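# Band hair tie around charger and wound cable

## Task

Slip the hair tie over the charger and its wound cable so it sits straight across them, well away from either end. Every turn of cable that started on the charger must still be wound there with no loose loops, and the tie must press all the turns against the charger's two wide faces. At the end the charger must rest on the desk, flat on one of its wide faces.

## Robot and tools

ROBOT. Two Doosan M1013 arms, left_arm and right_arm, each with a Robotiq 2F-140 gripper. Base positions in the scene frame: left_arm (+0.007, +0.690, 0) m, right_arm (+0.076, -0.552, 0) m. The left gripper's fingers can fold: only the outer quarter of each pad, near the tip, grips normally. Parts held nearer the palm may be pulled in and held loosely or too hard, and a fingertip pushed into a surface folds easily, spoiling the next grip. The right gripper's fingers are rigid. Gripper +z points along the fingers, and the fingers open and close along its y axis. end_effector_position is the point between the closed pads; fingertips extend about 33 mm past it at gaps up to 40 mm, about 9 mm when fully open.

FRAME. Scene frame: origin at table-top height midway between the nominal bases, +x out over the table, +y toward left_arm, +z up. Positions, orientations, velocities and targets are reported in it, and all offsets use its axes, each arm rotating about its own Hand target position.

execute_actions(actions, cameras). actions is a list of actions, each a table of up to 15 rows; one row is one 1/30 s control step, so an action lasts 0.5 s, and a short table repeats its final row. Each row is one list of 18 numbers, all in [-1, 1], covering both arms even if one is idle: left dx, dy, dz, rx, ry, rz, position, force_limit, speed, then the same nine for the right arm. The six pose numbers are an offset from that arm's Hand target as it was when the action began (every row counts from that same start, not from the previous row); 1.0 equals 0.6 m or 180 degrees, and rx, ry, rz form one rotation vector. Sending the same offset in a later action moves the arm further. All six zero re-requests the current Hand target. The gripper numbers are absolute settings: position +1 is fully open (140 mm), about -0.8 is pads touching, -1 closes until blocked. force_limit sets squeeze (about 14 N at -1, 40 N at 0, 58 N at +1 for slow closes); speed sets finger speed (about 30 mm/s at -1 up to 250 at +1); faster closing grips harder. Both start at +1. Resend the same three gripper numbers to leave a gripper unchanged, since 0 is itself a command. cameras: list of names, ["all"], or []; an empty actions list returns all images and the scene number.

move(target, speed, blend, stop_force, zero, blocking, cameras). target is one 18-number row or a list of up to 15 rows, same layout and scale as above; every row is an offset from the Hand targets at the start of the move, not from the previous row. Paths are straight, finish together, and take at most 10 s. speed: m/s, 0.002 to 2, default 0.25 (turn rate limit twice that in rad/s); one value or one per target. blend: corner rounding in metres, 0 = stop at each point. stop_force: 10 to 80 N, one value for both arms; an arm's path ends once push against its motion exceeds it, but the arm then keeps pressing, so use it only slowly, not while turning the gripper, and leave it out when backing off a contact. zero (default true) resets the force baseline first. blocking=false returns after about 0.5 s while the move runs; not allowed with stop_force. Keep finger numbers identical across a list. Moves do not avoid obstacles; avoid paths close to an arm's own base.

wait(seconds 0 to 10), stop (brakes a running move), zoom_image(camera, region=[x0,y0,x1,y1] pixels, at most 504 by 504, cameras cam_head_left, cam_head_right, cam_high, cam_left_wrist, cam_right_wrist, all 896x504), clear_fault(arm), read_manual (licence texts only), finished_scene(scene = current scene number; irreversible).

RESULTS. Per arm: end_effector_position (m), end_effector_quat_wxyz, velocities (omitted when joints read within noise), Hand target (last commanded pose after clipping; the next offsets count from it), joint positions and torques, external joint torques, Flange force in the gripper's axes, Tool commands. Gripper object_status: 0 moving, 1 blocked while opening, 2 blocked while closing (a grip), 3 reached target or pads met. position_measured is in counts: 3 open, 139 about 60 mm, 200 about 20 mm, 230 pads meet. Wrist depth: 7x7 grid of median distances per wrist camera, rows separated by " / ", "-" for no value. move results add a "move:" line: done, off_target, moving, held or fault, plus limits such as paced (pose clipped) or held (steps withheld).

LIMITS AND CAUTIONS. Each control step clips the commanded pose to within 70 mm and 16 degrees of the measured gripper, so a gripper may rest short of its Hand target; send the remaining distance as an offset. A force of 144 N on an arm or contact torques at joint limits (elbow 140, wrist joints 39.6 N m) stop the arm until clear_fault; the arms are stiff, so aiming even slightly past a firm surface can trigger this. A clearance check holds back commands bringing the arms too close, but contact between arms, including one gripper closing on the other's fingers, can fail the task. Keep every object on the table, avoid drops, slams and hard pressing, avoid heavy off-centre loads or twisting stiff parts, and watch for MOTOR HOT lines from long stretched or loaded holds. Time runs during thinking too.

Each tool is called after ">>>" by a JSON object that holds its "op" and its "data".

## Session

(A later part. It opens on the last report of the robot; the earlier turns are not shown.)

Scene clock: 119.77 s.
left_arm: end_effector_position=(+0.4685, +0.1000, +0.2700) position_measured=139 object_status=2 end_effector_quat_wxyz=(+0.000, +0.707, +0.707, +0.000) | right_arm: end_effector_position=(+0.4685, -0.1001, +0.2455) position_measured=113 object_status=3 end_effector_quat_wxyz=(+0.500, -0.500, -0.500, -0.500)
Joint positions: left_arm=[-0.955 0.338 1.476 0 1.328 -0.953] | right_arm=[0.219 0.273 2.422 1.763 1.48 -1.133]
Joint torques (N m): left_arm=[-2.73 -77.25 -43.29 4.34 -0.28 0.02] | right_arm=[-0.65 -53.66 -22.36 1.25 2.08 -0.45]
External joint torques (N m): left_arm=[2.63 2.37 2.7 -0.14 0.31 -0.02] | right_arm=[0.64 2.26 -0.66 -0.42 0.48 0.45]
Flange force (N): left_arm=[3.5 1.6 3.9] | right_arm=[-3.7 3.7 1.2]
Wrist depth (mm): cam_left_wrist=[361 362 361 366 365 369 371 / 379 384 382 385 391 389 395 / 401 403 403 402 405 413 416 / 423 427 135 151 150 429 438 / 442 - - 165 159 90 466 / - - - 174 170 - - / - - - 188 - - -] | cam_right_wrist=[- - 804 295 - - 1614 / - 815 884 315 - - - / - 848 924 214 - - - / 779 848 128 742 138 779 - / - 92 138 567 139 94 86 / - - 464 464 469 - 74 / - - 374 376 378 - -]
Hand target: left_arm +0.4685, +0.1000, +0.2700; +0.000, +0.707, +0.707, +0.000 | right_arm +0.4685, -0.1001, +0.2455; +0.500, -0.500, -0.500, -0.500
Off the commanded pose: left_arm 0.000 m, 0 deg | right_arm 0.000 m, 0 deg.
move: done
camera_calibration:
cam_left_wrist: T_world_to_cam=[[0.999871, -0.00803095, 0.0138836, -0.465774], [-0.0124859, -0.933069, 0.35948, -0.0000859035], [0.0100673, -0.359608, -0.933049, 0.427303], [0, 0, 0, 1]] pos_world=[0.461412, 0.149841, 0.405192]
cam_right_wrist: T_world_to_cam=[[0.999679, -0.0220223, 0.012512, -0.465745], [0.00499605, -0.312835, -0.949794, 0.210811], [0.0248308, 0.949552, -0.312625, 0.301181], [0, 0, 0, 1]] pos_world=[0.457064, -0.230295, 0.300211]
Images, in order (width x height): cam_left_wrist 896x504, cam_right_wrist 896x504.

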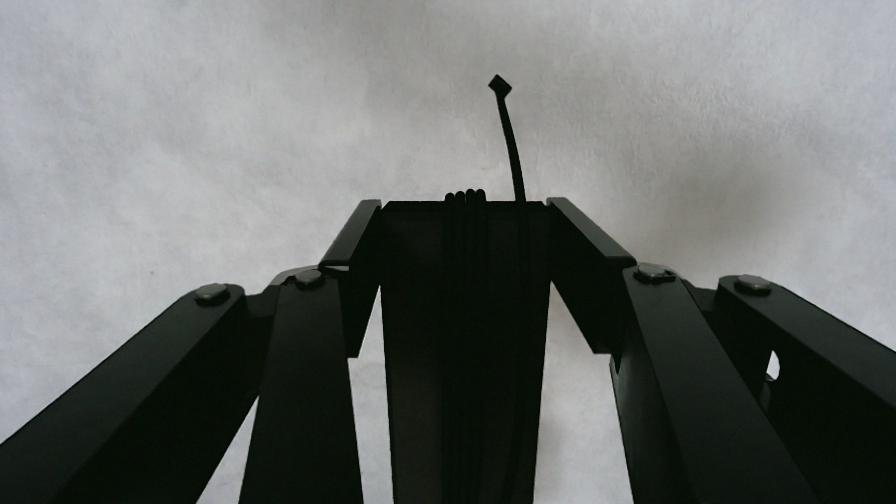

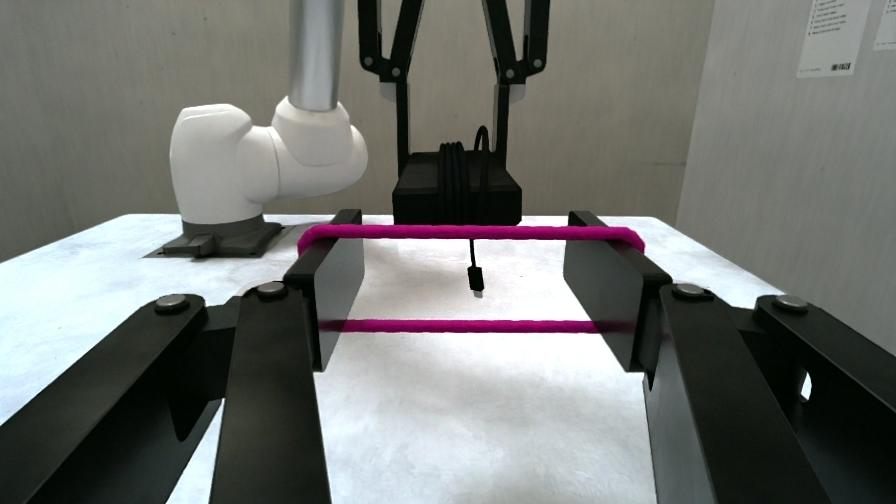

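>>> {"op": "zoom_image", "data": {"camera": "cam_right_wrist", "region": [340, 80, 580, 330]}}

Scaled by 2.016 from the camera's 896x504 image, which has a finer 1280x720 frame.

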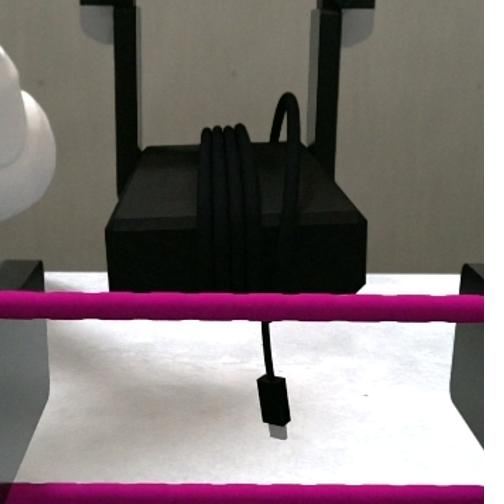

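>>> {"op": "move", "data": {"target": [0,0,0,0,0,0,-1,0,-1,0,0.0883,0,0,0,0,0.13,1,-1], "speed": 0.08, "cameras": ["cam_left_wrist","cam_right_wrist"]}}

Scene clock: 129.30 s.
left_arm: end_effector_position=(+0.4685, +0.1000, +0.2700) position_measured=139 object_status=2 end_effector_quat_wxyz=(+0.000, +0.707, +0.707, +0.000) | right_arm: end_effector_position=(+0.4685, -0.0471, +0.2455) position_measured=113 object_status=3 end_effector_quat_wxyz=(+0.500, -0.500, -0.500, -0.500)
Joint positions: left_arm=[-0.955 0.338 1.476 0 1.328 -0.953] | right_arm=[0.342 0.292 2.389 1.873 1.425 -1.132]
Joint torques (N m): left_arm=[-2.73 -77.27 -43.18 4.35 -0.25 0.03] | right_arm=[0.34 -56.5 -23.08 1.08 2.03 -0.44]
External joint torques (N m): left_arm=[2.78 2.24 2.46 -0.13 0.28 -0.03] | right_arm=[-0.29 1.53 -0.8 -0.47 0.55 0.44]
Flange force (N): left_arm=[3.4 2.0 3.6] | right_arm=[-2.1 3.8 -0.9]
Wrist depth (mm): cam_left_wrist=[362 366 364 369 366 367 371 / 380 381 384 383 386 390 390 / 400 399 406 403 407 413 413 / 421 427 134 151 150 430 436 / 446 - - 164 159 90 460 / - - - 173 170 - - / - - - 188 - - -] | cam_right_wrist=[- - 769 245 244 - 1668 / - 769 831 - 259 - - / - 777 887 195 - - - / 784 815 128 163 157 815 - / - 92 138 575 139 94 91 / - - 469 467 464 - 73 / - - 374 378 376 - -]
Hand target: left_arm +0.4685, +0.1000, +0.2700; +0.000, +0.707, +0.707, +0.000 | right_arm +0.4685, -0.0471, +0.2455; +0.500, -0.500, -0.500, -0.500
Off the commanded pose: left_arm 0.000 m, 0 deg | right_arm 0.000 m, 0 deg.
move: done
camera_calibration:
cam_left_wrist: T_world_to_cam=[[0.999871, -0.00803095, 0.0138836, -0.465774], [-0.0124859, -0.933069, 0.35948, -0.0000859035], [0.0100673, -0.359608, -0.933049, 0.427303], [0, 0, 0, 1]] pos_world=[0.461412, 0.149841, 0.405192]
cam_right_wrist: T_world_to_cam=[[0.99968, -0.0220882, 0.0123232, -0.464536], [0.00479614, -0.312832, -0.949796, 0.227453], [0.0248344, 0.949551, -0.312626, 0.250949], [0, 0, 0, 1]] pos_world=[0.457064, -0.177395, 0.300211]
Images, in order (width x height): cam_left_wrist 896x504, cam_right_wrist 896x504.

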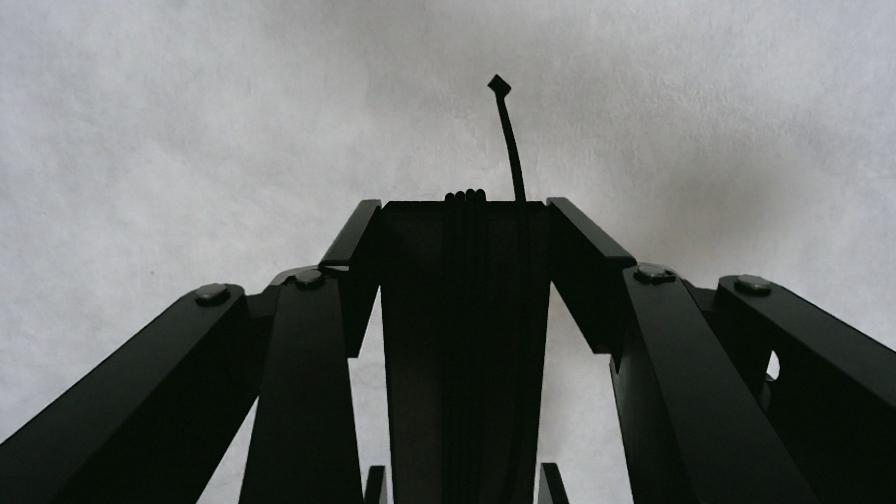

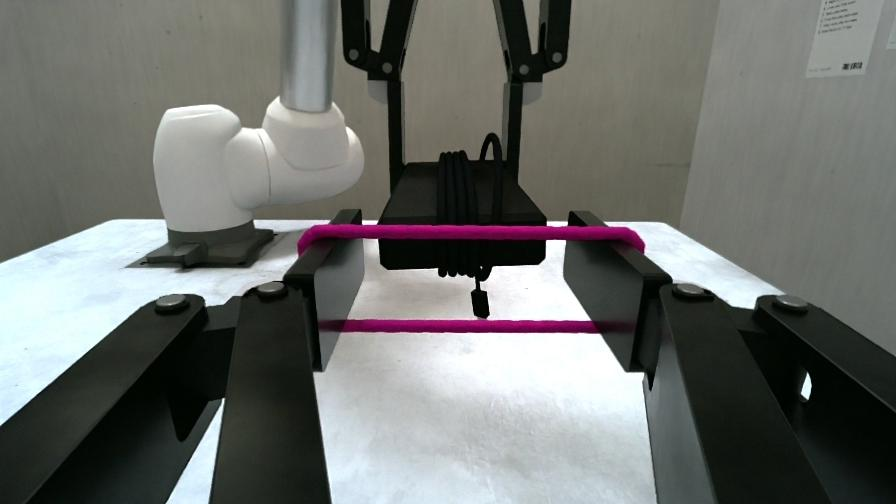

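>>> {"op": "move", "data": {"target": [0,0,0,0,0,0,-1,0,-1,0,0.0367,0,0,0,0,0.13,1,-1], "speed": 0.04, "cameras": ["cam_right_wrist"]}}

Scene clock: 133.13 s.
left_arm: end_effector_position=(+0.4685, +0.1000, +0.2700) position_measured=139 object_status=2 end_effector_quat_wxyz=(+0.000, +0.707, +0.707, +0.000) | right_arm: end_effector_position=(+0.4685, -0.0251, +0.2455) position_measured=113 object_status=3 end_effector_quat_wxyz=(+0.500, -0.500, -0.500, -0.500)
Joint positions: left_arm=[-0.955 0.338 1.476 0 1.328 -0.953] | right_arm=[0.389 0.302 2.372 1.915 1.402 -1.133]
Joint torques (N m): left_arm=[-2.7 -77.36 -43.04 4.35 -0.23 0.04] | right_arm=[0.22 -57.73 -23.31 1.15 2.14 -0.52]
External joint torques (N m): left_arm=[2.56 2.71 2.55 -0.17 0.26 -0.04] | right_arm=[-0.31 1.87 -0.85 -0.62 0.42 0.52]
Flange force (N): left_arm=[2.8 2.1 3.9] | right_arm=[-2.4 4.4 -0.7]
Wrist depth (mm): cam_left_wrist=[362 364 363 366 368 368 373 / 379 377 382 387 390 388 389 / 403 399 407 400 407 411 409 / 421 426 134 151 150 433 436 / 452 - - 164 160 90 457 / - - - 173 170 - - / - - - 188 192 - -] | cam_right_wrist=[- - 724 - 226 - 1668 / - 724 820 - - - - / - 769 872 193 - - - / 791 786 128 140 142 837 - / - 92 138 546 139 94 86 / - - 468 465 468 - 73 / - - 374 377 376 - -]
Hand target: left_arm +0.4685, +0.1000, +0.2700; +0.000, +0.707, +0.707, +0.000 | right_arm +0.4685, -0.0251, +0.2455; +0.500, -0.500, -0.500, -0.500
Off the commanded pose: left_arm 0.000 m, 0 deg | right_arm 0.000 m, 0 deg.
move: done
camera_calibration:
cam_right_wrist: T_world_to_cam=[[0.99968, -0.0220552, 0.0124176, -0.464071], [0.00489609, -0.312834, -0.949795, 0.23432], [0.0248326, 0.949552, -0.312626, 0.229964], [0, 0, 0, 1]] pos_world=[0.457064, -0.155295, 0.300211]
Images, in order (width x height): cam_right_wrist 896x504.

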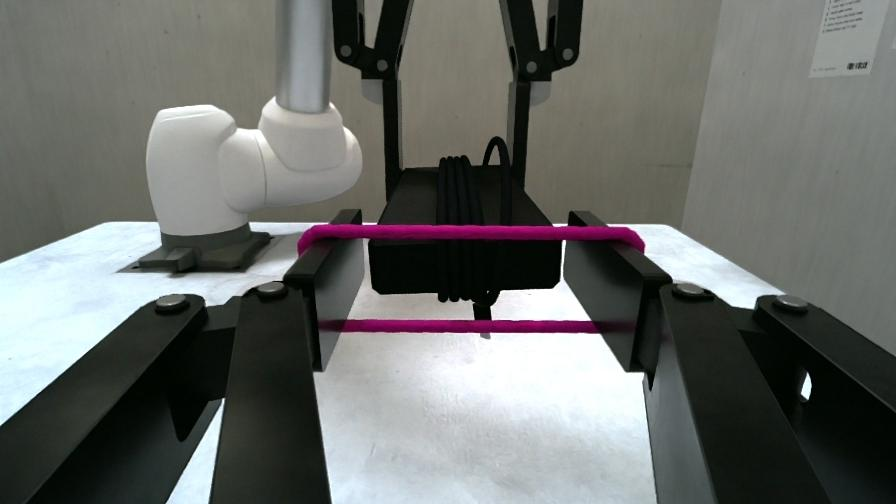

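>>> {"op": "move", "data": {"target": [0,0,0,0,0,0,-1,0,-1,0,-0.01,0.006,0,0,0,0.13,1,-1], "speed": 0.04}}

>>> {"op": "move", "data": {"target": [0,0,0,0,0,0,-1,0,-1,0,0.0333,0,0,0,0,0.13,1,-1], "speed": 0.03, "cameras": ["cam_right_wrist"]}}

Scene clock: 136.13 s.
left_arm: end_effector_position=(+0.4685, +0.1000, +0.2700) position_measured=139 object_status=2 end_effector_quat_wxyz=(+0.000, +0.707, +0.707, +0.000) | right_arm: end_effector_position=(+0.4685, -0.0310, +0.2491) position_measured=113 object_status=3 end_effector_quat_wxyz=(+0.500, -0.500, -0.500, -0.500)
Joint positions: left_arm=[-0.955 0.338 1.476 0 1.328 -0.953] | right_arm=[0.377 0.292 2.375 1.903 1.405 -1.124]
Joint torques (N m): left_arm=[-2.62 -77.32 -43.15 4.33 -0.28 0.05] | right_arm=[0.08 -57.6 -23.75 1.13 2.07 -0.4]
External joint torques (N m): left_arm=[2.6 2.75 2.66 -0.14 0.32 -0.05] | right_arm=[-0.07 3.02 -0.63 -0.59 0.46 0.4]
Flange force (N): left_arm=[3.0 2.0 4.0] | right_arm=[-5.2 4.9 0.1]
Wrist depth (mm): cam_left_wrist=[360 363 364 367 367 367 370 / 380 379 383 384 385 388 393 / 403 404 405 404 403 407 414 / 424 428 134 151 150 430 439 / 446 - - 164 159 89 463 / - - - 173 170 - - / - - - 188 190 - -] | cam_right_wrist=[- - 733 228 227 - 1702 / - 698 817 239 - - - / - 762 854 212 - 2536 - / 807 789 128 147 138 982 - / - 92 128 549 139 94 86 / - - 469 472 473 - 73 / - - 381 380 381 - -]
Hand target: left_arm +0.4685, +0.1000, +0.2700; +0.000, +0.707, +0.707, +0.000 | right_arm +0.4685, -0.0311, +0.2491; +0.500, -0.500, -0.500, -0.500
Off the commanded pose: left_arm 0.000 m, 0 deg | right_arm 0.000 m, 0 deg.
move: done

Scene clock: 137.10 s.
left_arm: end_effector_position=(+0.4685, +0.1000, +0.2700) position_measured=139 object_status=2 end_effector_quat_wxyz=(+0.000, +0.707, +0.707, +0.000) | right_arm: end_effector_position=(+0.4685, -0.0111, +0.2491) position_measured=113 object_status=3 end_effector_quat_wxyz=(+0.500, -0.500, -0.500, -0.500)
Joint positions: left_arm=[-0.955 0.338 1.476 0 1.328 -0.953] | right_arm=[0.419 0.302 2.359 1.94 1.385 -1.124]
Joint torques (N m): left_arm=[-3.81 -76.76 -43.37 4.02 -0.69 0.05] | right_arm=[1.82 -58.84 -24.65 1.28 2.3 -0.44]
External joint torques (N m): left_arm=[3.87 1.41 2.54 0.2 0.72 -0.05] | right_arm=[-1.95 3.03 0.12 -0.82 0.24 0.44]
Flange force (N): left_arm=[5.2 2.4 2.6] | right_arm=[-5.0 5.6 -4.4]
Wrist depth (mm): cam_left_wrist=[362 364 364 366 368 367 371 / 379 385 384 385 387 392 390 / 401 403 406 403 406 412 414 / 426 426 134 151 150 431 437 / 446 - - 164 159 89 460 / - - - 172 170 - - / - - - 187 - - -] | cam_right_wrist=[- - 224 - 216 - 1624 / - 742 786 - - - - / - 762 857 226 - 2088 1750 / 860 784 128 128 131 826 1624 / - 92 128 132 133 94 91 / - - 470 475 472 - 74 / - - 379 382 385 - -]
Hand target: left_arm +0.4685, +0.1000, +0.2700; +0.000, +0.707, +0.707, +0.000 | right_arm +0.4685, -0.0111, +0.2491; +0.500, -0.500, -0.500, -0.500
Off the commanded pose: left_arm 0.000 m, 0 deg | right_arm 0.000 m, 0 deg.
move: done
camera_calibration:
cam_right_wrist: T_world_to_cam=[[0.99968, -0.0220552, 0.0124176, -0.463809], [0.00489609, -0.312834, -0.949795, 0.242087], [0.0248326, 0.949552, -0.312626, 0.217891], [0, 0, 0, 1]] pos_world=[0.457064, -0.141395, 0.303811]
Images, in order (width x height): cam_right_wrist 896x504.

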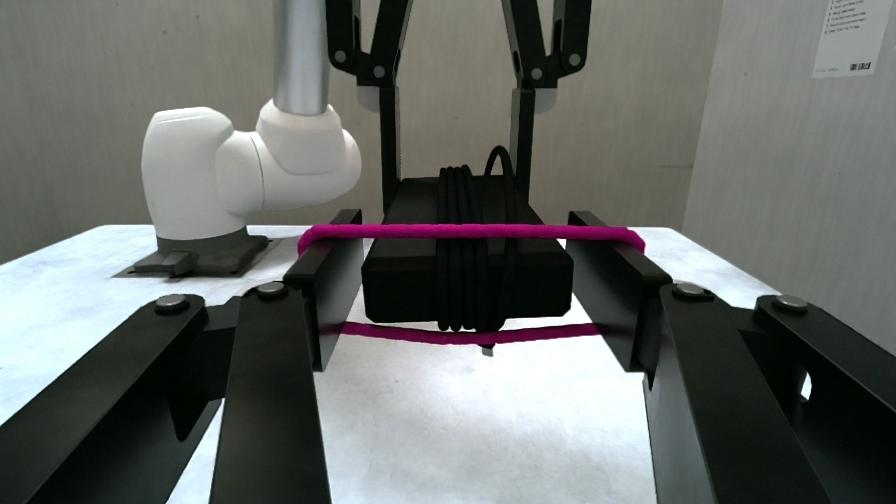

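>>> {"op": "move", "data": {"target": [0,0,0,0,0,0,-1,0,-1,0,-0.0333,0,0,0,0,0.13,1,-1], "speed": 0.05, "cameras": ["cam_right_wrist"]}}

>>> {"op": "zoom_image", "data": {"camera": "cam_right_wrist", "region": [340, 200, 600, 350]}}

Scene clock: 140.97 s.
left_arm: end_effector_position=(+0.4685, +0.1000, +0.2700) position_measured=139 object_status=2 end_effector_quat_wxyz=(+0.000, +0.707, +0.707, +0.000) | right_arm: end_effector_position=(+0.4685, -0.0310, +0.2491) position_measured=113 object_status=3 end_effector_quat_wxyz=(+0.500, -0.500, -0.500, -0.500)
Joint positions: left_arm=[-0.955 0.338 1.476 0 1.328 -0.953] | right_arm=[0.377 0.292 2.375 1.903 1.405 -1.124]
Joint torques (N m): left_arm=[-3.01 -77.05 -43.11 4.31 -0.26 0.07] | right_arm=[0.05 -57.12 -23.7 1.16 2.08 -0.45]
External joint torques (N m): left_arm=[2.87 2.5 2.65 -0.13 0.29 -0.07] | right_arm=[0.03 2.4 -0.65 -0.62 0.46 0.45]
Flange force (N): left_arm=[3.5 2.0 3.9] | right_arm=[-3.8 4.3 0.0]
Wrist depth (mm): cam_left_wrist=[362 364 364 363 365 367 371 / 381 380 382 387 387 390 388 / 397 401 403 401 407 412 411 / 425 422 134 151 150 428 438 / 443 - - 165 159 89 460 / - - - 172 170 - - / - - - 184 - - -] | cam_right_wrist=[- - 731 232 231 - 1775 / - 796 820 - - - - / - 765 881 207 - - 2672 / 794 794 128 149 138 872 - / - 92 138 553 139 94 86 / - - 468 471 469 - 74 / - - 380 381 382 - -]
Hand target: left_arm +0.4685, +0.1000, +0.2700; +0.000, +0.707, +0.707, +0.000 | right_arm +0.4685, -0.0311, +0.2491; +0.500, -0.500, -0.500, -0.500
Off the commanded pose: left_arm 0.000 m, 0 deg | right_arm 0.000 m, 0 deg.
move: done
camera_calibration:
cam_right_wrist: T_world_to_cam=[[0.999679, -0.0220223, 0.012512, -0.46427], [0.00499605, -0.312835, -0.949794, 0.235816], [0.0248308, 0.949552, -0.312625, 0.236788], [0, 0, 0, 1]] pos_world=[0.457064, -0.161295, 0.303811]
Images, in order (width x height): cam_right_wrist 896x504.

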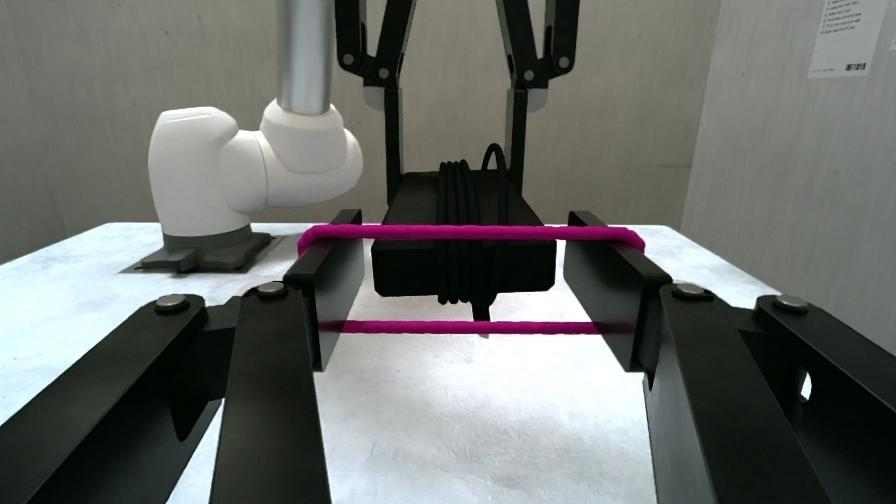

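Scaled by 1.938 from the camera's 896x504 image, which has a finer 1280x720 frame.

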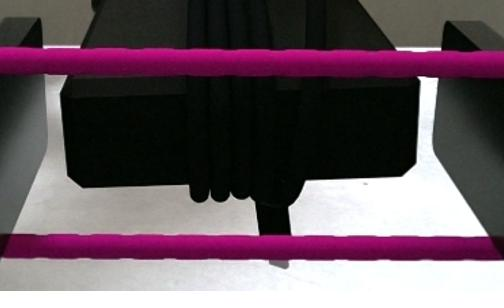

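>>> {"op": "move", "data": {"target": [0,0,0,0,0,0,-1,0,-1,0,0,-0.0055,0,0,0,0.13,1,-1], "speed": 0.04}}

>>> {"op": "move", "data": {"target": [0,0,0,0,0,0,-1,0,-1,0,0.0333,0,0,0,0,0.13,1,-1], "speed": 0.03, "cameras": ["cam_right_wrist"]}}

>>> {"op": "zoom_image", "data": {"camera": "cam_right_wrist", "region": [340, 200, 600, 350]}}

Scene clock: 145.27 s.
left_arm: end_effector_position=(+0.4685, +0.1000, +0.2700) position_measured=139 object_status=2 end_effector_quat_wxyz=(+0.000, +0.707, +0.707, +0.000) | right_arm: end_effector_position=(+0.4685, -0.0311, +0.2458) position_measured=113 object_status=3 end_effector_quat_wxyz=(+0.500, -0.500, -0.500, -0.500)
Joint positions: left_arm=[-0.955 0.338 1.476 0 1.328 -0.953] | right_arm=[0.377 0.299 2.377 1.904 1.408 -1.132]
Joint torques (N m): left_arm=[-2.76 -76.97 -43.24 4.37 -0.3 0.03] | right_arm=[0.41 -57.86 -23.26 1.13 2.04 -0.3]
External joint torques (N m): left_arm=[2.64 2.23 2.72 -0.18 0.33 -0.03] | right_arm=[-0.48 2.49 -0.9 -0.58 0.52 0.29]
Flange force (N): left_arm=[3.7 1.5 3.9] | right_arm=[-4.3 5.0 -0.8]
Wrist depth (mm): cam_left_wrist=[360 360 362 367 367 368 372 / 385 381 384 384 388 389 391 / 403 406 408 404 404 411 410 / 422 429 134 151 150 427 440 / 444 - - 164 146 90 465 / - - - 172 170 - - / - - - 188 - - -] | cam_right_wrist=[2389 - 733 - 230 2672 1603 / - 779 826 - - - - / - 774 866 179 - - - / 796 794 128 146 138 802 - / - 92 138 571 139 94 90 / - - 464 471 464 - 73 / - - 376 377 378 - -]
Hand target: left_arm +0.4685, +0.1000, +0.2700; +0.000, +0.707, +0.707, +0.000 | right_arm +0.4685, -0.0311, +0.2458; +0.500, -0.500, -0.500, -0.500
Off the commanded pose: left_arm 0.000 m, 0 deg | right_arm 0.000 m, 0 deg.
move: done

Scene clock: 146.23 s.
left_arm: end_effector_position=(+0.4685, +0.1000, +0.2700) position_measured=139 object_status=2 end_effector_quat_wxyz=(+0.000, +0.707, +0.707, +0.000) | right_arm: end_effector_position=(+0.4685, -0.0111, +0.2458) position_measured=113 object_status=3 end_effector_quat_wxyz=(+0.500, -0.500, -0.500, -0.500)
Joint positions: left_arm=[-0.955 0.338 1.476 0 1.328 -0.953] | right_arm=[0.419 0.308 2.36 1.941 1.388 -1.132]
Joint torques (N m): left_arm=[-3.25 -77.83 -43.98 4.03 -0.77 0.04] | right_arm=[1.93 -58.47 -23.75 1.05 1.9 -0.48]
External joint torques (N m): left_arm=[3.34 2.97 3.49 0.16 0.8 -0.04] | right_arm=[-2.11 2.14 -0.62 -0.58 0.65 0.48]
Flange force (N): left_arm=[4.5 2.1 4.4] | right_arm=[-3.3 5.9 -4.5]
Wrist depth (mm): cam_left_wrist=[364 360 364 365 366 371 372 / 381 382 381 385 388 388 392 / 399 402 405 395 403 411 413 / 424 425 134 151 151 434 436 / 447 - - 163 158 90 462 / - - - 173 171 - - / - - - 188 191 - -] | cam_right_wrist=[- - 217 - 211 2616 1506 / - 760 812 - - - - / - 765 845 196 - - - / 794 779 128 126 130 897 - / - 92 128 139 134 94 86 / - - 464 470 469 - 74 / - - 376 378 381 - -]
Hand target: left_arm +0.4685, +0.1000, +0.2700; +0.000, +0.707, +0.707, +0.000 | right_arm +0.4685, -0.0111, +0.2458; +0.500, -0.500, -0.500, -0.500
Off the commanded pose: left_arm 0.000 m, 0 deg | right_arm 0.000 m, 0 deg.
move: done
camera_calibration:
cam_right_wrist: T_world_to_cam=[[0.99968, -0.0220552, 0.0124176, -0.463766], [0.00489609, -0.312834, -0.949795, 0.238984], [0.0248326, 0.949552, -0.312626, 0.216764], [0, 0, 0, 1]] pos_world=[0.457064, -0.141295, 0.300511]
Images, in order (width x height): cam_right_wrist 896x504.

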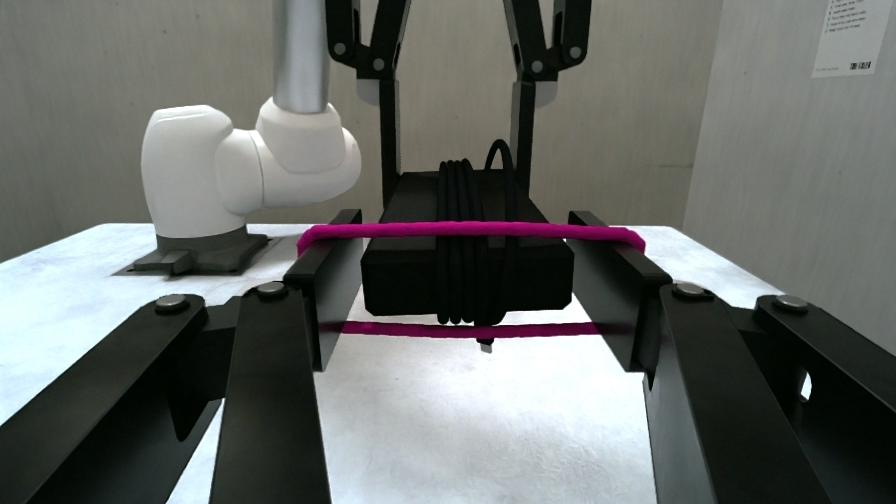

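Scaled by 1.938 from the camera's 896x504 image, which has a finer 1280x720 frame.

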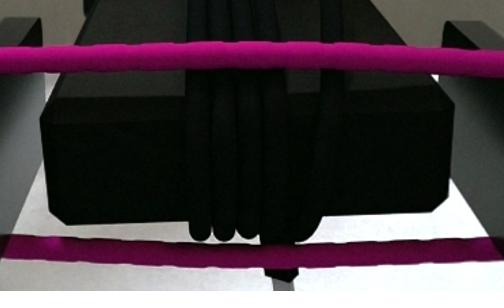

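>>> {"op": "move", "data": {"target": [0,0,0,0,0,0,-1,0,-1,0,0.0417,0,0,0,0,0.13,1,-1], "speed": 0.03, "cameras": ["cam_right_wrist","cam_left_wrist"]}}

Scene clock: 148.63 s.
left_arm: end_effector_position=(+0.4685, +0.1000, +0.2700) position_measured=139 object_status=2 end_effector_quat_wxyz=(+0.000, +0.707, +0.707, +0.000) | right_arm: end_effector_position=(+0.4685, +0.0139, +0.2458) position_measured=113 object_status=3 end_effector_quat_wxyz=(+0.500, -0.500, -0.500, -0.500)
Joint positions: left_arm=[-0.955 0.338 1.476 0 1.328 -0.953] | right_arm=[0.469 0.321 2.338 1.986 1.363 -1.132]
Joint torques (N m): left_arm=[-3.23 -77.69 -43.72 4.13 -0.53 0.05] | right_arm=[0.59 -60.52 -24.02 0.98 1.88 -0.48]
External joint torques (N m): left_arm=[3.15 2.65 3.09 0.06 0.56 -0.05] | right_arm=[-0.59 1.71 -0.86 -0.62 0.69 0.48]
Flange force (N): left_arm=[4.1 2.0 4.1] | right_arm=[-2.4 4.6 -1.2]
Wrist depth (mm): cam_left_wrist=[364 363 362 366 367 370 374 / 378 381 383 385 387 392 393 / 398 402 405 401 409 412 415 / 427 426 134 149 147 430 438 / 441 - - 162 162 90 460 / - - - 172 177 - - / - - - 188 - - -] | cam_right_wrist=[- - 187 - 192 - 1635 / - 760 781 - 199 2322 - / - 735 828 174 217 2792 - / 796 748 127 115 127 904 2088 / - 92 104 105 108 94 91 / - - 466 445 471 - 73 / - - 375 379 377 - -]
Hand target: left_arm +0.4685, +0.1000, +0.2700; +0.000, +0.707, +0.707, +0.000 | right_arm +0.4685, +0.0139, +0.2458; +0.500, -0.500, -0.500, -0.500
Off the commanded pose: left_arm 0.000 m, 0 deg | right_arm 0.000 m, 0 deg.
move: done
camera_calibration:
cam_left_wrist: T_world_to_cam=[[0.999871, -0.00803095, 0.0138836, -0.465774], [-0.0124859, -0.933069, 0.35948, -0.0000859035], [0.0100673, -0.359608, -0.933049, 0.427303], [0, 0, 0, 1]] pos_world=[0.461412, 0.149841, 0.405192]
cam_right_wrist: T_world_to_cam=[[0.99968, -0.0220552, 0.0124176, -0.463214], [0.00489609, -0.312834, -0.949795, 0.246805], [0.0248326, 0.949552, -0.312626, 0.193026], [0, 0, 0, 1]] pos_world=[0.457064, -0.116295, 0.300511]
Images, in order (width x height): cam_left_wrist 896x504, cam_right_wrist 896x504.

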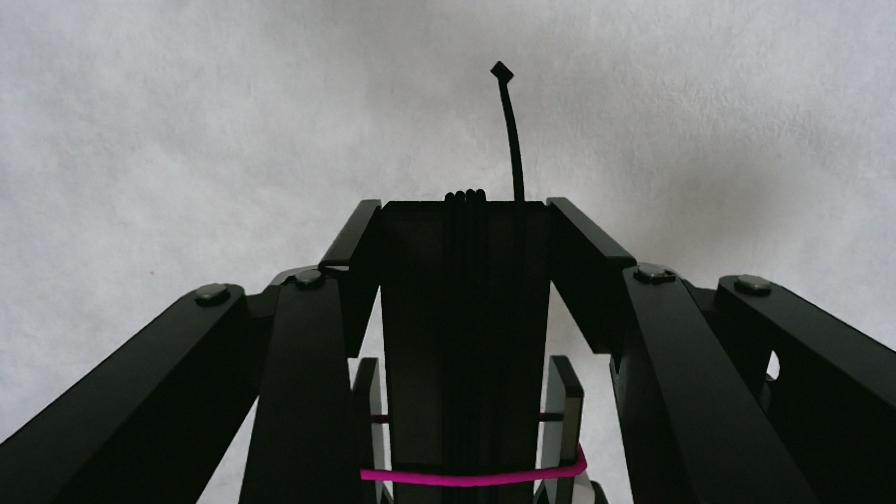

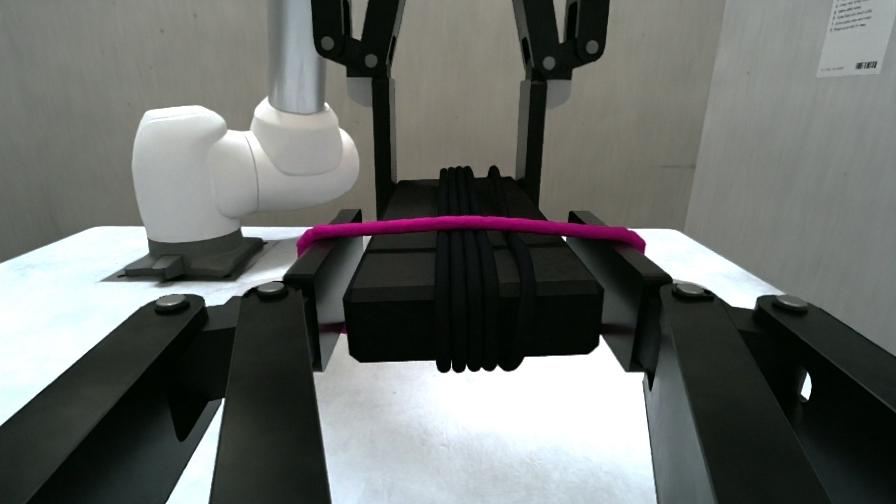

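>>> {"op": "move", "data": {"target": [0,0,0,0,0,0,-1,0,-1,0,0.0535,0,0,0,0,0.13,1,-1], "speed": 0.04, "cameras": ["cam_right_wrist","cam_left_wrist"]}}

Scene clock: 151.57 s.
left_arm: end_effector_position=(+0.4685, +0.1000, +0.2700) position_measured=139 object_status=2 end_effector_quat_wxyz=(+0.000, +0.707, +0.707, +0.000) | right_arm: end_effector_position=(+0.4685, +0.0460, +0.2458) position_measured=113 object_status=3 end_effector_quat_wxyz=(+0.500, -0.500, -0.500, -0.500)
Joint positions: left_arm=[-0.955 0.338 1.476 0 1.328 -0.953] | right_arm=[0.53 0.339 2.306 2.04 1.331 -1.132]
Joint torques (N m): left_arm=[-8.65 -77.91 -43.91 2.02 -0.55 0.58] | right_arm=[-2.1 -61.32 -27.69 2.09 1.2 -0.49]
External joint torques (N m): left_arm=[8.61 3.17 3.39 2.17 0.59 -0.58] | right_arm=[1.97 0.79 2.35 -1.86 1.36 0.49]
Flange force (N): left_arm=[7.8 7.5 4.7] | right_arm=[-1.8 -2.3 -2.7]
Wrist depth (mm): cam_left_wrist=[364 363 366 367 370 369 374 / 385 378 380 385 388 392 392 / 404 402 406 401 400 412 412 / 424 424 134 151 151 429 437 / 445 - - 163 164 89 459 / - - - 171 173 - - / - - - 188 193 - -] | cam_right_wrist=[- - 161 - 162 - 1750 / - 774 731 2731 173 - 1926 / 2510 702 781 170 2588 - - / 789 724 127 123 128 820 - / - 92 88 77 85 92 86 / - - - 74 74 74 74 / - - 352 351 78 - -]
Hand target: left_arm +0.4685, +0.1000, +0.2700; +0.000, +0.707, +0.707, +0.000 | right_arm +0.4685, +0.0460, +0.2458; +0.500, -0.500, -0.500, -0.500
Off the commanded pose: left_arm 0.000 m, 0 deg | right_arm 0.000 m, 0 deg.
move: done
camera_calibration:
cam_left_wrist: T_world_to_cam=[[0.999871, -0.00803095, 0.0138836, -0.465774], [-0.0124859, -0.933069, 0.35948, -0.0000859035], [0.0100673, -0.359608, -0.933049, 0.427303], [0, 0, 0, 1]] pos_world=[0.461412, 0.149841, 0.405192]
cam_right_wrist: T_world_to_cam=[[0.999679, -0.0220223, 0.012512, -0.462531], [0.00499605, -0.312835, -0.949794, 0.256801], [0.0248308, 0.949552, -0.312625, 0.162546], [0, 0, 0, 1]] pos_world=[0.457064, -0.0841952, 0.300511]
Images, in order (width x height): cam_left_wrist 896x504, cam_right_wrist 896x504.

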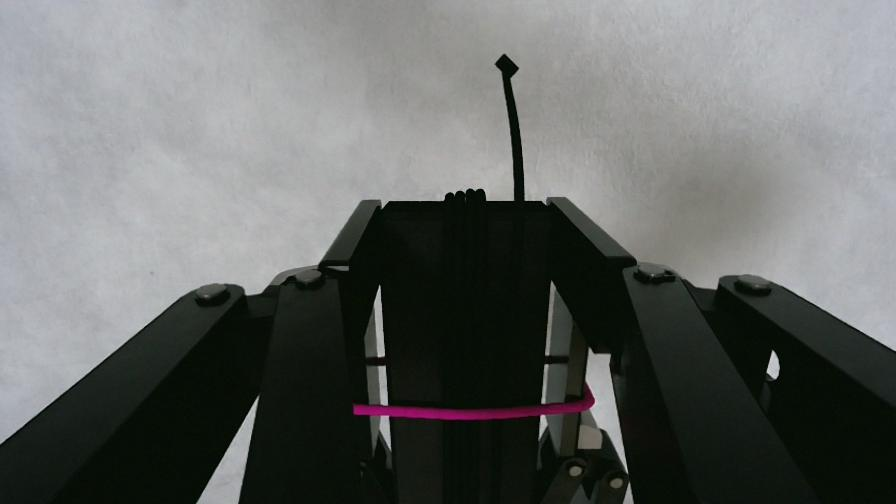

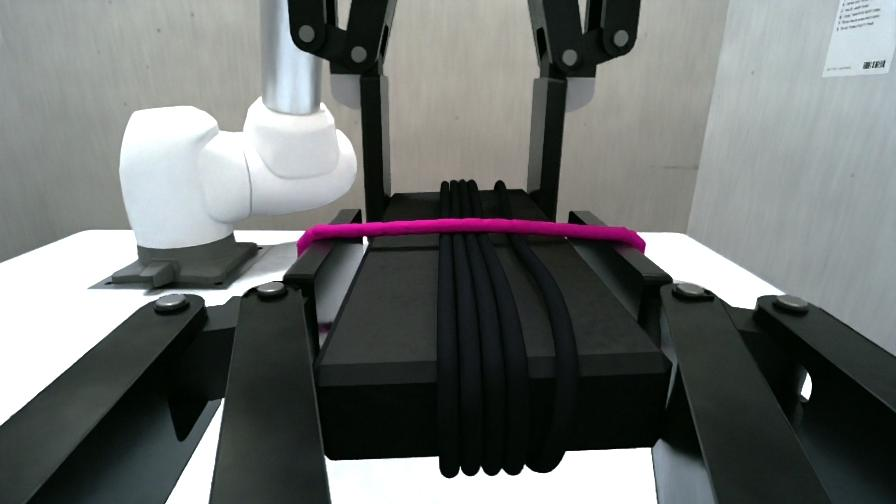

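>>> {"op": "move", "data": {"target": [0,0,0,0,0,0,-1,0,-1,0,-0.02,0,0,0,0,0.13,1,-1], "speed": 0.04, "cameras": ["cam_right_wrist","cam_left_wrist"]}}

Scene clock: 157.53 s.
left_arm: end_effector_position=(+0.4685, +0.1000, +0.2700) position_measured=139 object_status=2 end_effector_quat_wxyz=(+0.000, +0.707, +0.707, +0.000) | right_arm: end_effector_position=(+0.4685, +0.0341, +0.2458) position_measured=113 object_status=3 end_effector_quat_wxyz=(+0.500, -0.500, -0.500, -0.500)
Joint positions: left_arm=[-0.955 0.338 1.476 0 1.328 -0.953] | right_arm=[0.508 0.332 2.318 2.021 1.343 -1.132]
Joint torques (N m): left_arm=[-2.47 -77.86 -43.2 4.47 -0.16 0.04] | right_arm=[0.82 -61.47 -24 0.99 1.98 -0.49]
External joint torques (N m): left_arm=[2.33 3.72 2.98 -0.32 0.2 -0.04] | right_arm=[-0.6 1.53 -1.06 -0.76 0.58 0.49]
Flange force (N): left_arm=[2.2 2.2 5.0] | right_arm=[-1.8 4.9 -1.0]
Wrist depth (mm): cam_left_wrist=[365 364 366 364 367 367 372 / 381 382 384 387 385 389 387 / 399 403 406 403 407 410 412 / 426 432 134 151 151 435 440 / 447 - - 163 164 90 462 / - - - 175 177 - - / - - - 188 - - -] | cam_right_wrist=[- 2219 171 2616 169 - 1515 / - 796 753 2923 180 - - / - 708 791 189 - - 1957 / 804 727 127 120 128 837 - / - 92 90 85 90 94 85 / - - 87 - 89 - 74 / - - 375 377 378 - -]
Hand target: left_arm +0.4685, +0.1000, +0.2700; +0.000, +0.707, +0.707, +0.000 | right_arm +0.4685, +0.0340, +0.2458; +0.500, -0.500, -0.500, -0.500
Off the commanded pose: left_arm 0.000 m, 0 deg | right_arm 0.000 m, 0 deg.
move: done
camera_calibration:
cam_left_wrist: T_world_to_cam=[[0.99987, -0.00812537, 0.0139184, -0.465774], [-0.0125865, -0.933068, 0.359479, -0.0000389947], [0.010066, -0.359607, -0.93305, 0.427304], [0, 0, 0, 1]] pos_world=[0.461411, 0.14984, 0.405192]
cam_right_wrist: T_world_to_cam=[[0.99968, -0.0220552, 0.0124176, -0.462771], [0.00489609, -0.312834, -0.949795, 0.253093], [0.0248326, 0.949552, -0.312626, 0.17394], [0, 0, 0, 1]] pos_world=[0.457064, -0.0961951, 0.300511]
Images, in order (width x height): cam_left_wrist 896x504, cam_right_wrist 896x504.

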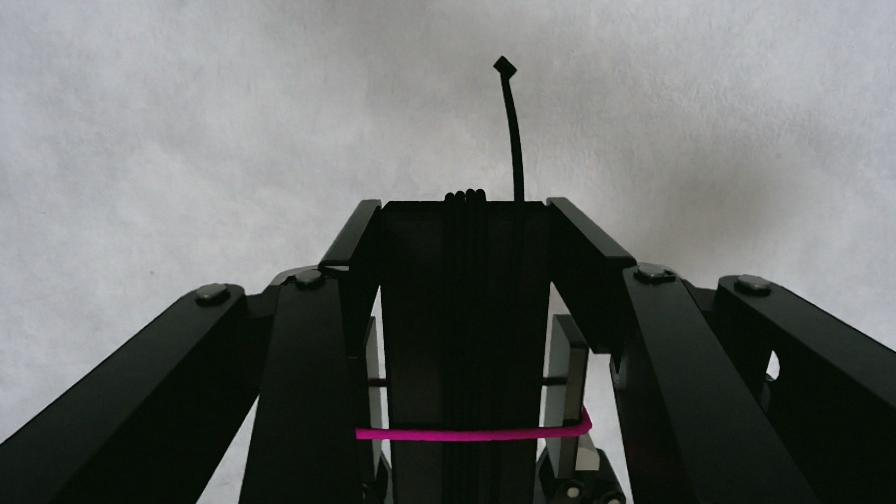

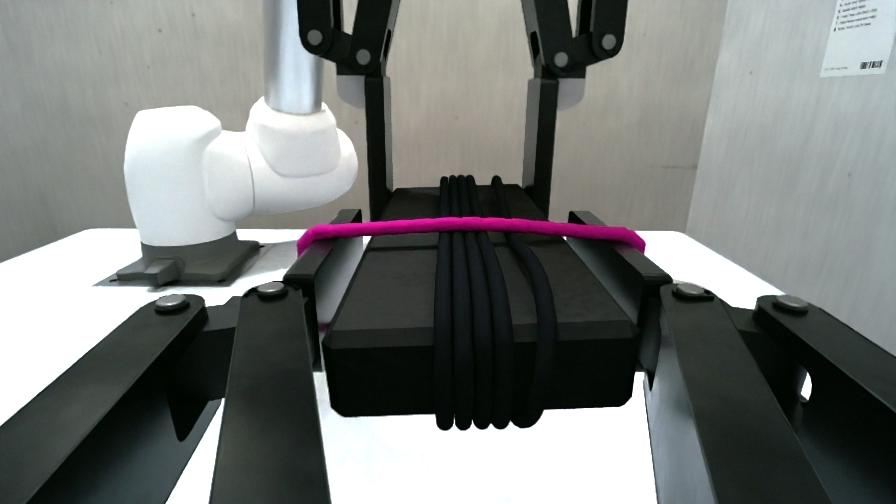

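>>> {"op": "move", "data": {"target": [0,0,0,0,0,0,-1,0,-1,0,0,0,0,0.25,0,0.13,1,-1], "speed": 0.2, "cameras": ["cam_right_wrist","cam_left_wrist"]}}

Scene clock: 163.90 s.
left_arm: end_effector_position=(+0.4685, +0.1000, +0.2700) position_measured=139 object_status=2 end_effector_quat_wxyz=(+0.000, +0.707, +0.707, +0.000) | right_arm: end_effector_position=(+0.4684, +0.0341, +0.2458) position_measured=113 object_status=3 end_effector_quat_wxyz=(+0.653, -0.653, -0.270, -0.271)
Joint positions: left_arm=[-0.955 0.338 1.476 0 1.328 -0.953] | right_arm=[0.508 0.332 2.318 2.021 1.342 -0.346]
Joint torques (N m): left_arm=[-3 -77.27 -43.42 4.5 -0.46 0.1] | right_arm=[0.75 -61.42 -24.23 0.98 2.02 -0.47]
External joint torques (N m): left_arm=[3.07 2.19 2.81 -0.29 0.49 -0.1] | right_arm=[-0.86 1.57 -0.97 -0.71 0.54 0.43]
Flange force (N): left_arm=[4.1 1.8 3.7] | right_arm=[2.1 4.9 -1.5]
Wrist depth (mm): cam_left_wrist=[362 361 363 364 368 372 370 / 381 381 382 388 389 388 392 / 403 407 405 405 407 412 412 / 427 429 135 151 151 428 438 / 444 - - 162 161 90 460 / - - - 169 176 - - / - - - 184 - - -] | cam_right_wrist=[172 172 - 174 2856 791 540 / - 179 - - - 659 454 / - 187 189 156 718 533 386 / - - 128 121 112 437 340 / - 89 118 87 84 92 278 / - - - 84 430 - 74 / - - 590 445 402 - -]
Hand target: left_arm +0.4685, +0.1000, +0.2700; +0.000, +0.707, +0.707, +0.000 | right_arm +0.4685, +0.0340, +0.2458; +0.653, -0.653, -0.270, -0.271
Off the commanded pose: left_arm 0.000 m, 0 deg | right_arm 0.000 m, 0 deg.
move: done
camera_calibration:
cam_left_wrist: T_world_to_cam=[[0.999872, -0.00806561, 0.0137898, -0.465732], [-0.0124845, -0.933069, 0.359482, -0.0000870709], [0.00996737, -0.359608, -0.93305, 0.427349], [0, 0, 0, 1]] pos_world=[0.461412, 0.149841, 0.405192]
cam_right_wrist: T_world_to_cam=[[0.715734, -0.021914, -0.698029, -0.155039], [-0.668014, -0.312978, -0.675131, 0.500741], [-0.203673, 0.949508, -0.238648, 0.262682], [0, 0, 0, 1]] pos_world=[0.498969, -0.0960951, 0.292532]
Images, in order (width x height): cam_left_wrist 896x504, cam_right_wrist 896x504.

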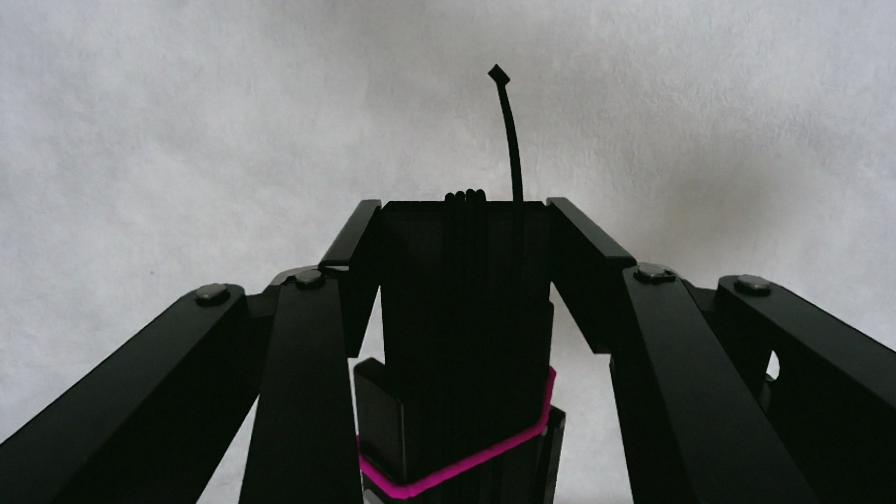

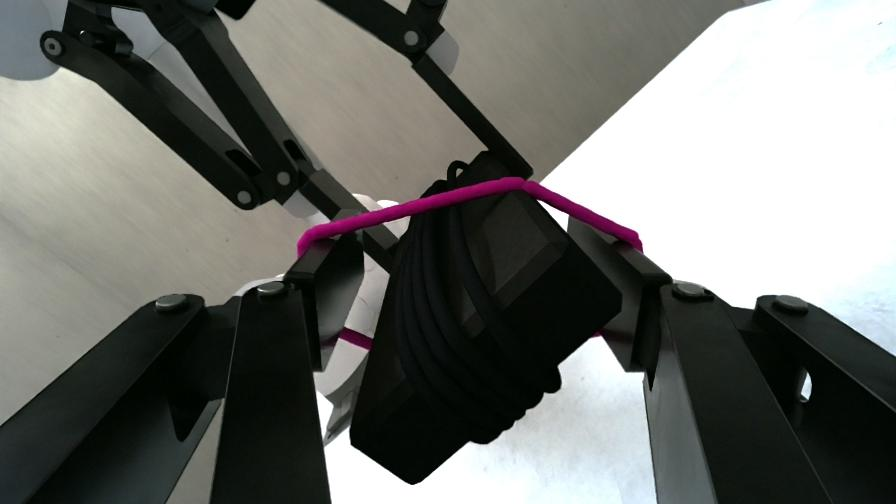

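>>> {"op": "move", "data": {"target": [0,0,0,0,0,0,-1,0,-1,0,0,0,0,0.25,0,0.13,1,-1], "speed": 0.2, "cameras": ["cam_right_wrist","cam_left_wrist"]}}

Scene clock: 167.40 s.
left_arm: end_effector_position=(+0.4685, +0.1000, +0.2700) position_measured=139 object_status=2 end_effector_quat_wxyz=(+0.000, +0.707, +0.707, +0.000) | right_arm: end_effector_position=(+0.4684, +0.0341, +0.2458) position_measured=113 object_status=3 end_effector_quat_wxyz=(+0.707, -0.707, +0.000, +0.000)
Joint positions: left_arm=[-0.955 0.338 1.476 0 1.328 -0.953] | right_arm=[0.508 0.332 2.318 2.02 1.342 0.439]
Joint torques (N m): left_arm=[-3.31 -78.39 -43.55 4.13 -0.18 0.16] | right_arm=[0.02 -61.03 -24.32 1.07 1.72 -0.4]
External joint torques (N m): left_arm=[3.21 3.71 3.19 0.04 0.23 -0.16] | right_arm=[0.1 0.81 -0.93 -0.82 0.85 0.35]
Flange force (N): left_arm=[3.1 2.7 5.2] | right_arm=[3.4 0.9 -0.6]
Wrist depth (mm): cam_left_wrist=[362 364 362 365 367 369 370 / 382 383 381 387 387 388 392 / 400 403 403 401 406 415 411 / 424 428 134 151 151 433 440 / 444 - - 164 161 90 457 / - - - 161 175 - - / - - - 146 - - -] | cam_right_wrist=[2054 2536 - - 742 431 287 / 182 174 180 - 722 431 289 / 182 196 2219 152 663 403 289 / 193 203 126 80 132 400 289 / - 92 110 83 111 92 253 / - - - 84 112 - 74 / - - - 94 931 - -]
Hand target: left_arm +0.4685, +0.1000, +0.2700; +0.000, +0.707, +0.707, +0.000 | right_arm +0.4685, +0.0340, +0.2458; +0.707, -0.707, +0.000, +0.000
Off the commanded pose: left_arm 0.000 m, 0 deg | right_arm 0.000 m, 0 deg.
move: done
camera_calibration:
cam_left_wrist: T_world_to_cam=[[0.999872, -0.00806561, 0.0137898, -0.465732], [-0.0124845, -0.933069, 0.359482, -0.0000870709], [0.00996737, -0.359608, -0.93305, 0.427349], [0, 0, 0, 1]] pos_world=[0.461412, 0.149841, 0.405192]
cam_right_wrist: T_world_to_cam=[[0.0125148, -0.0220207, -0.999679, 0.248491], [-0.949725, -0.313046, -0.0049937, 0.468013], [-0.312836, 0.949483, -0.0248313, 0.261275], [0, 0, 0, 1]] pos_world=[0.52311, -0.0960947, 0.257236]
Images, in order (width x height): cam_left_wrist 896x504, cam_right_wrist 896x504.

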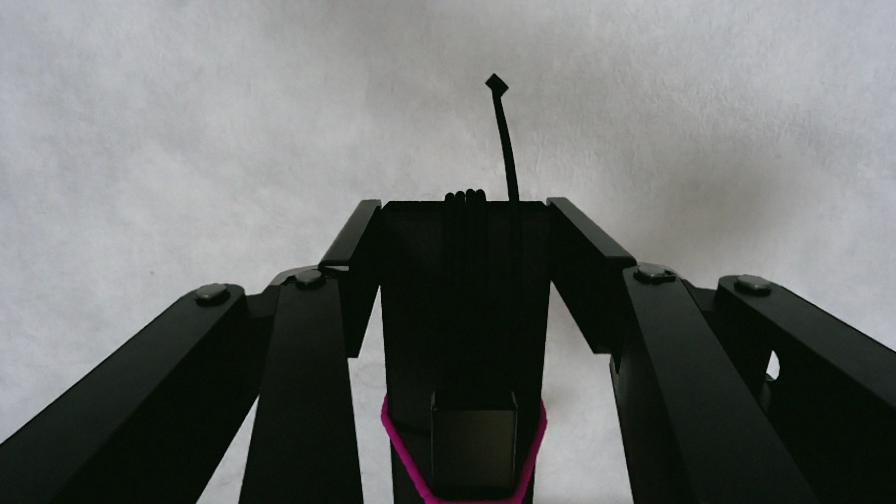

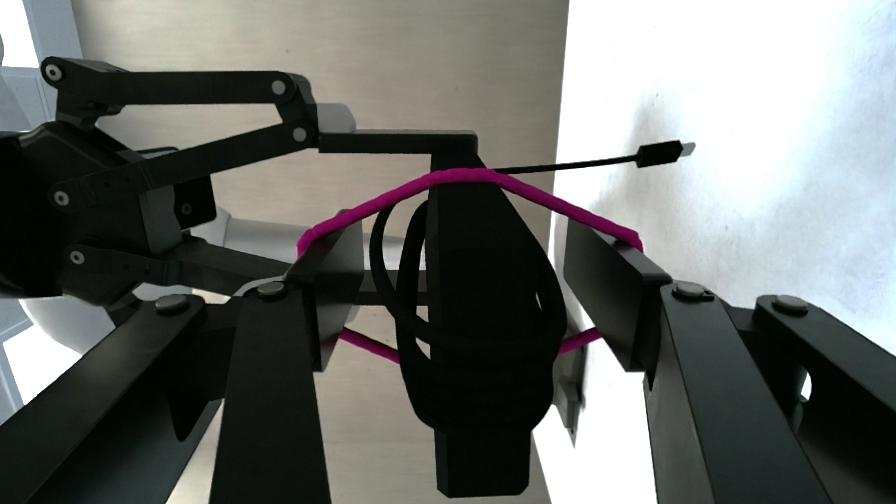

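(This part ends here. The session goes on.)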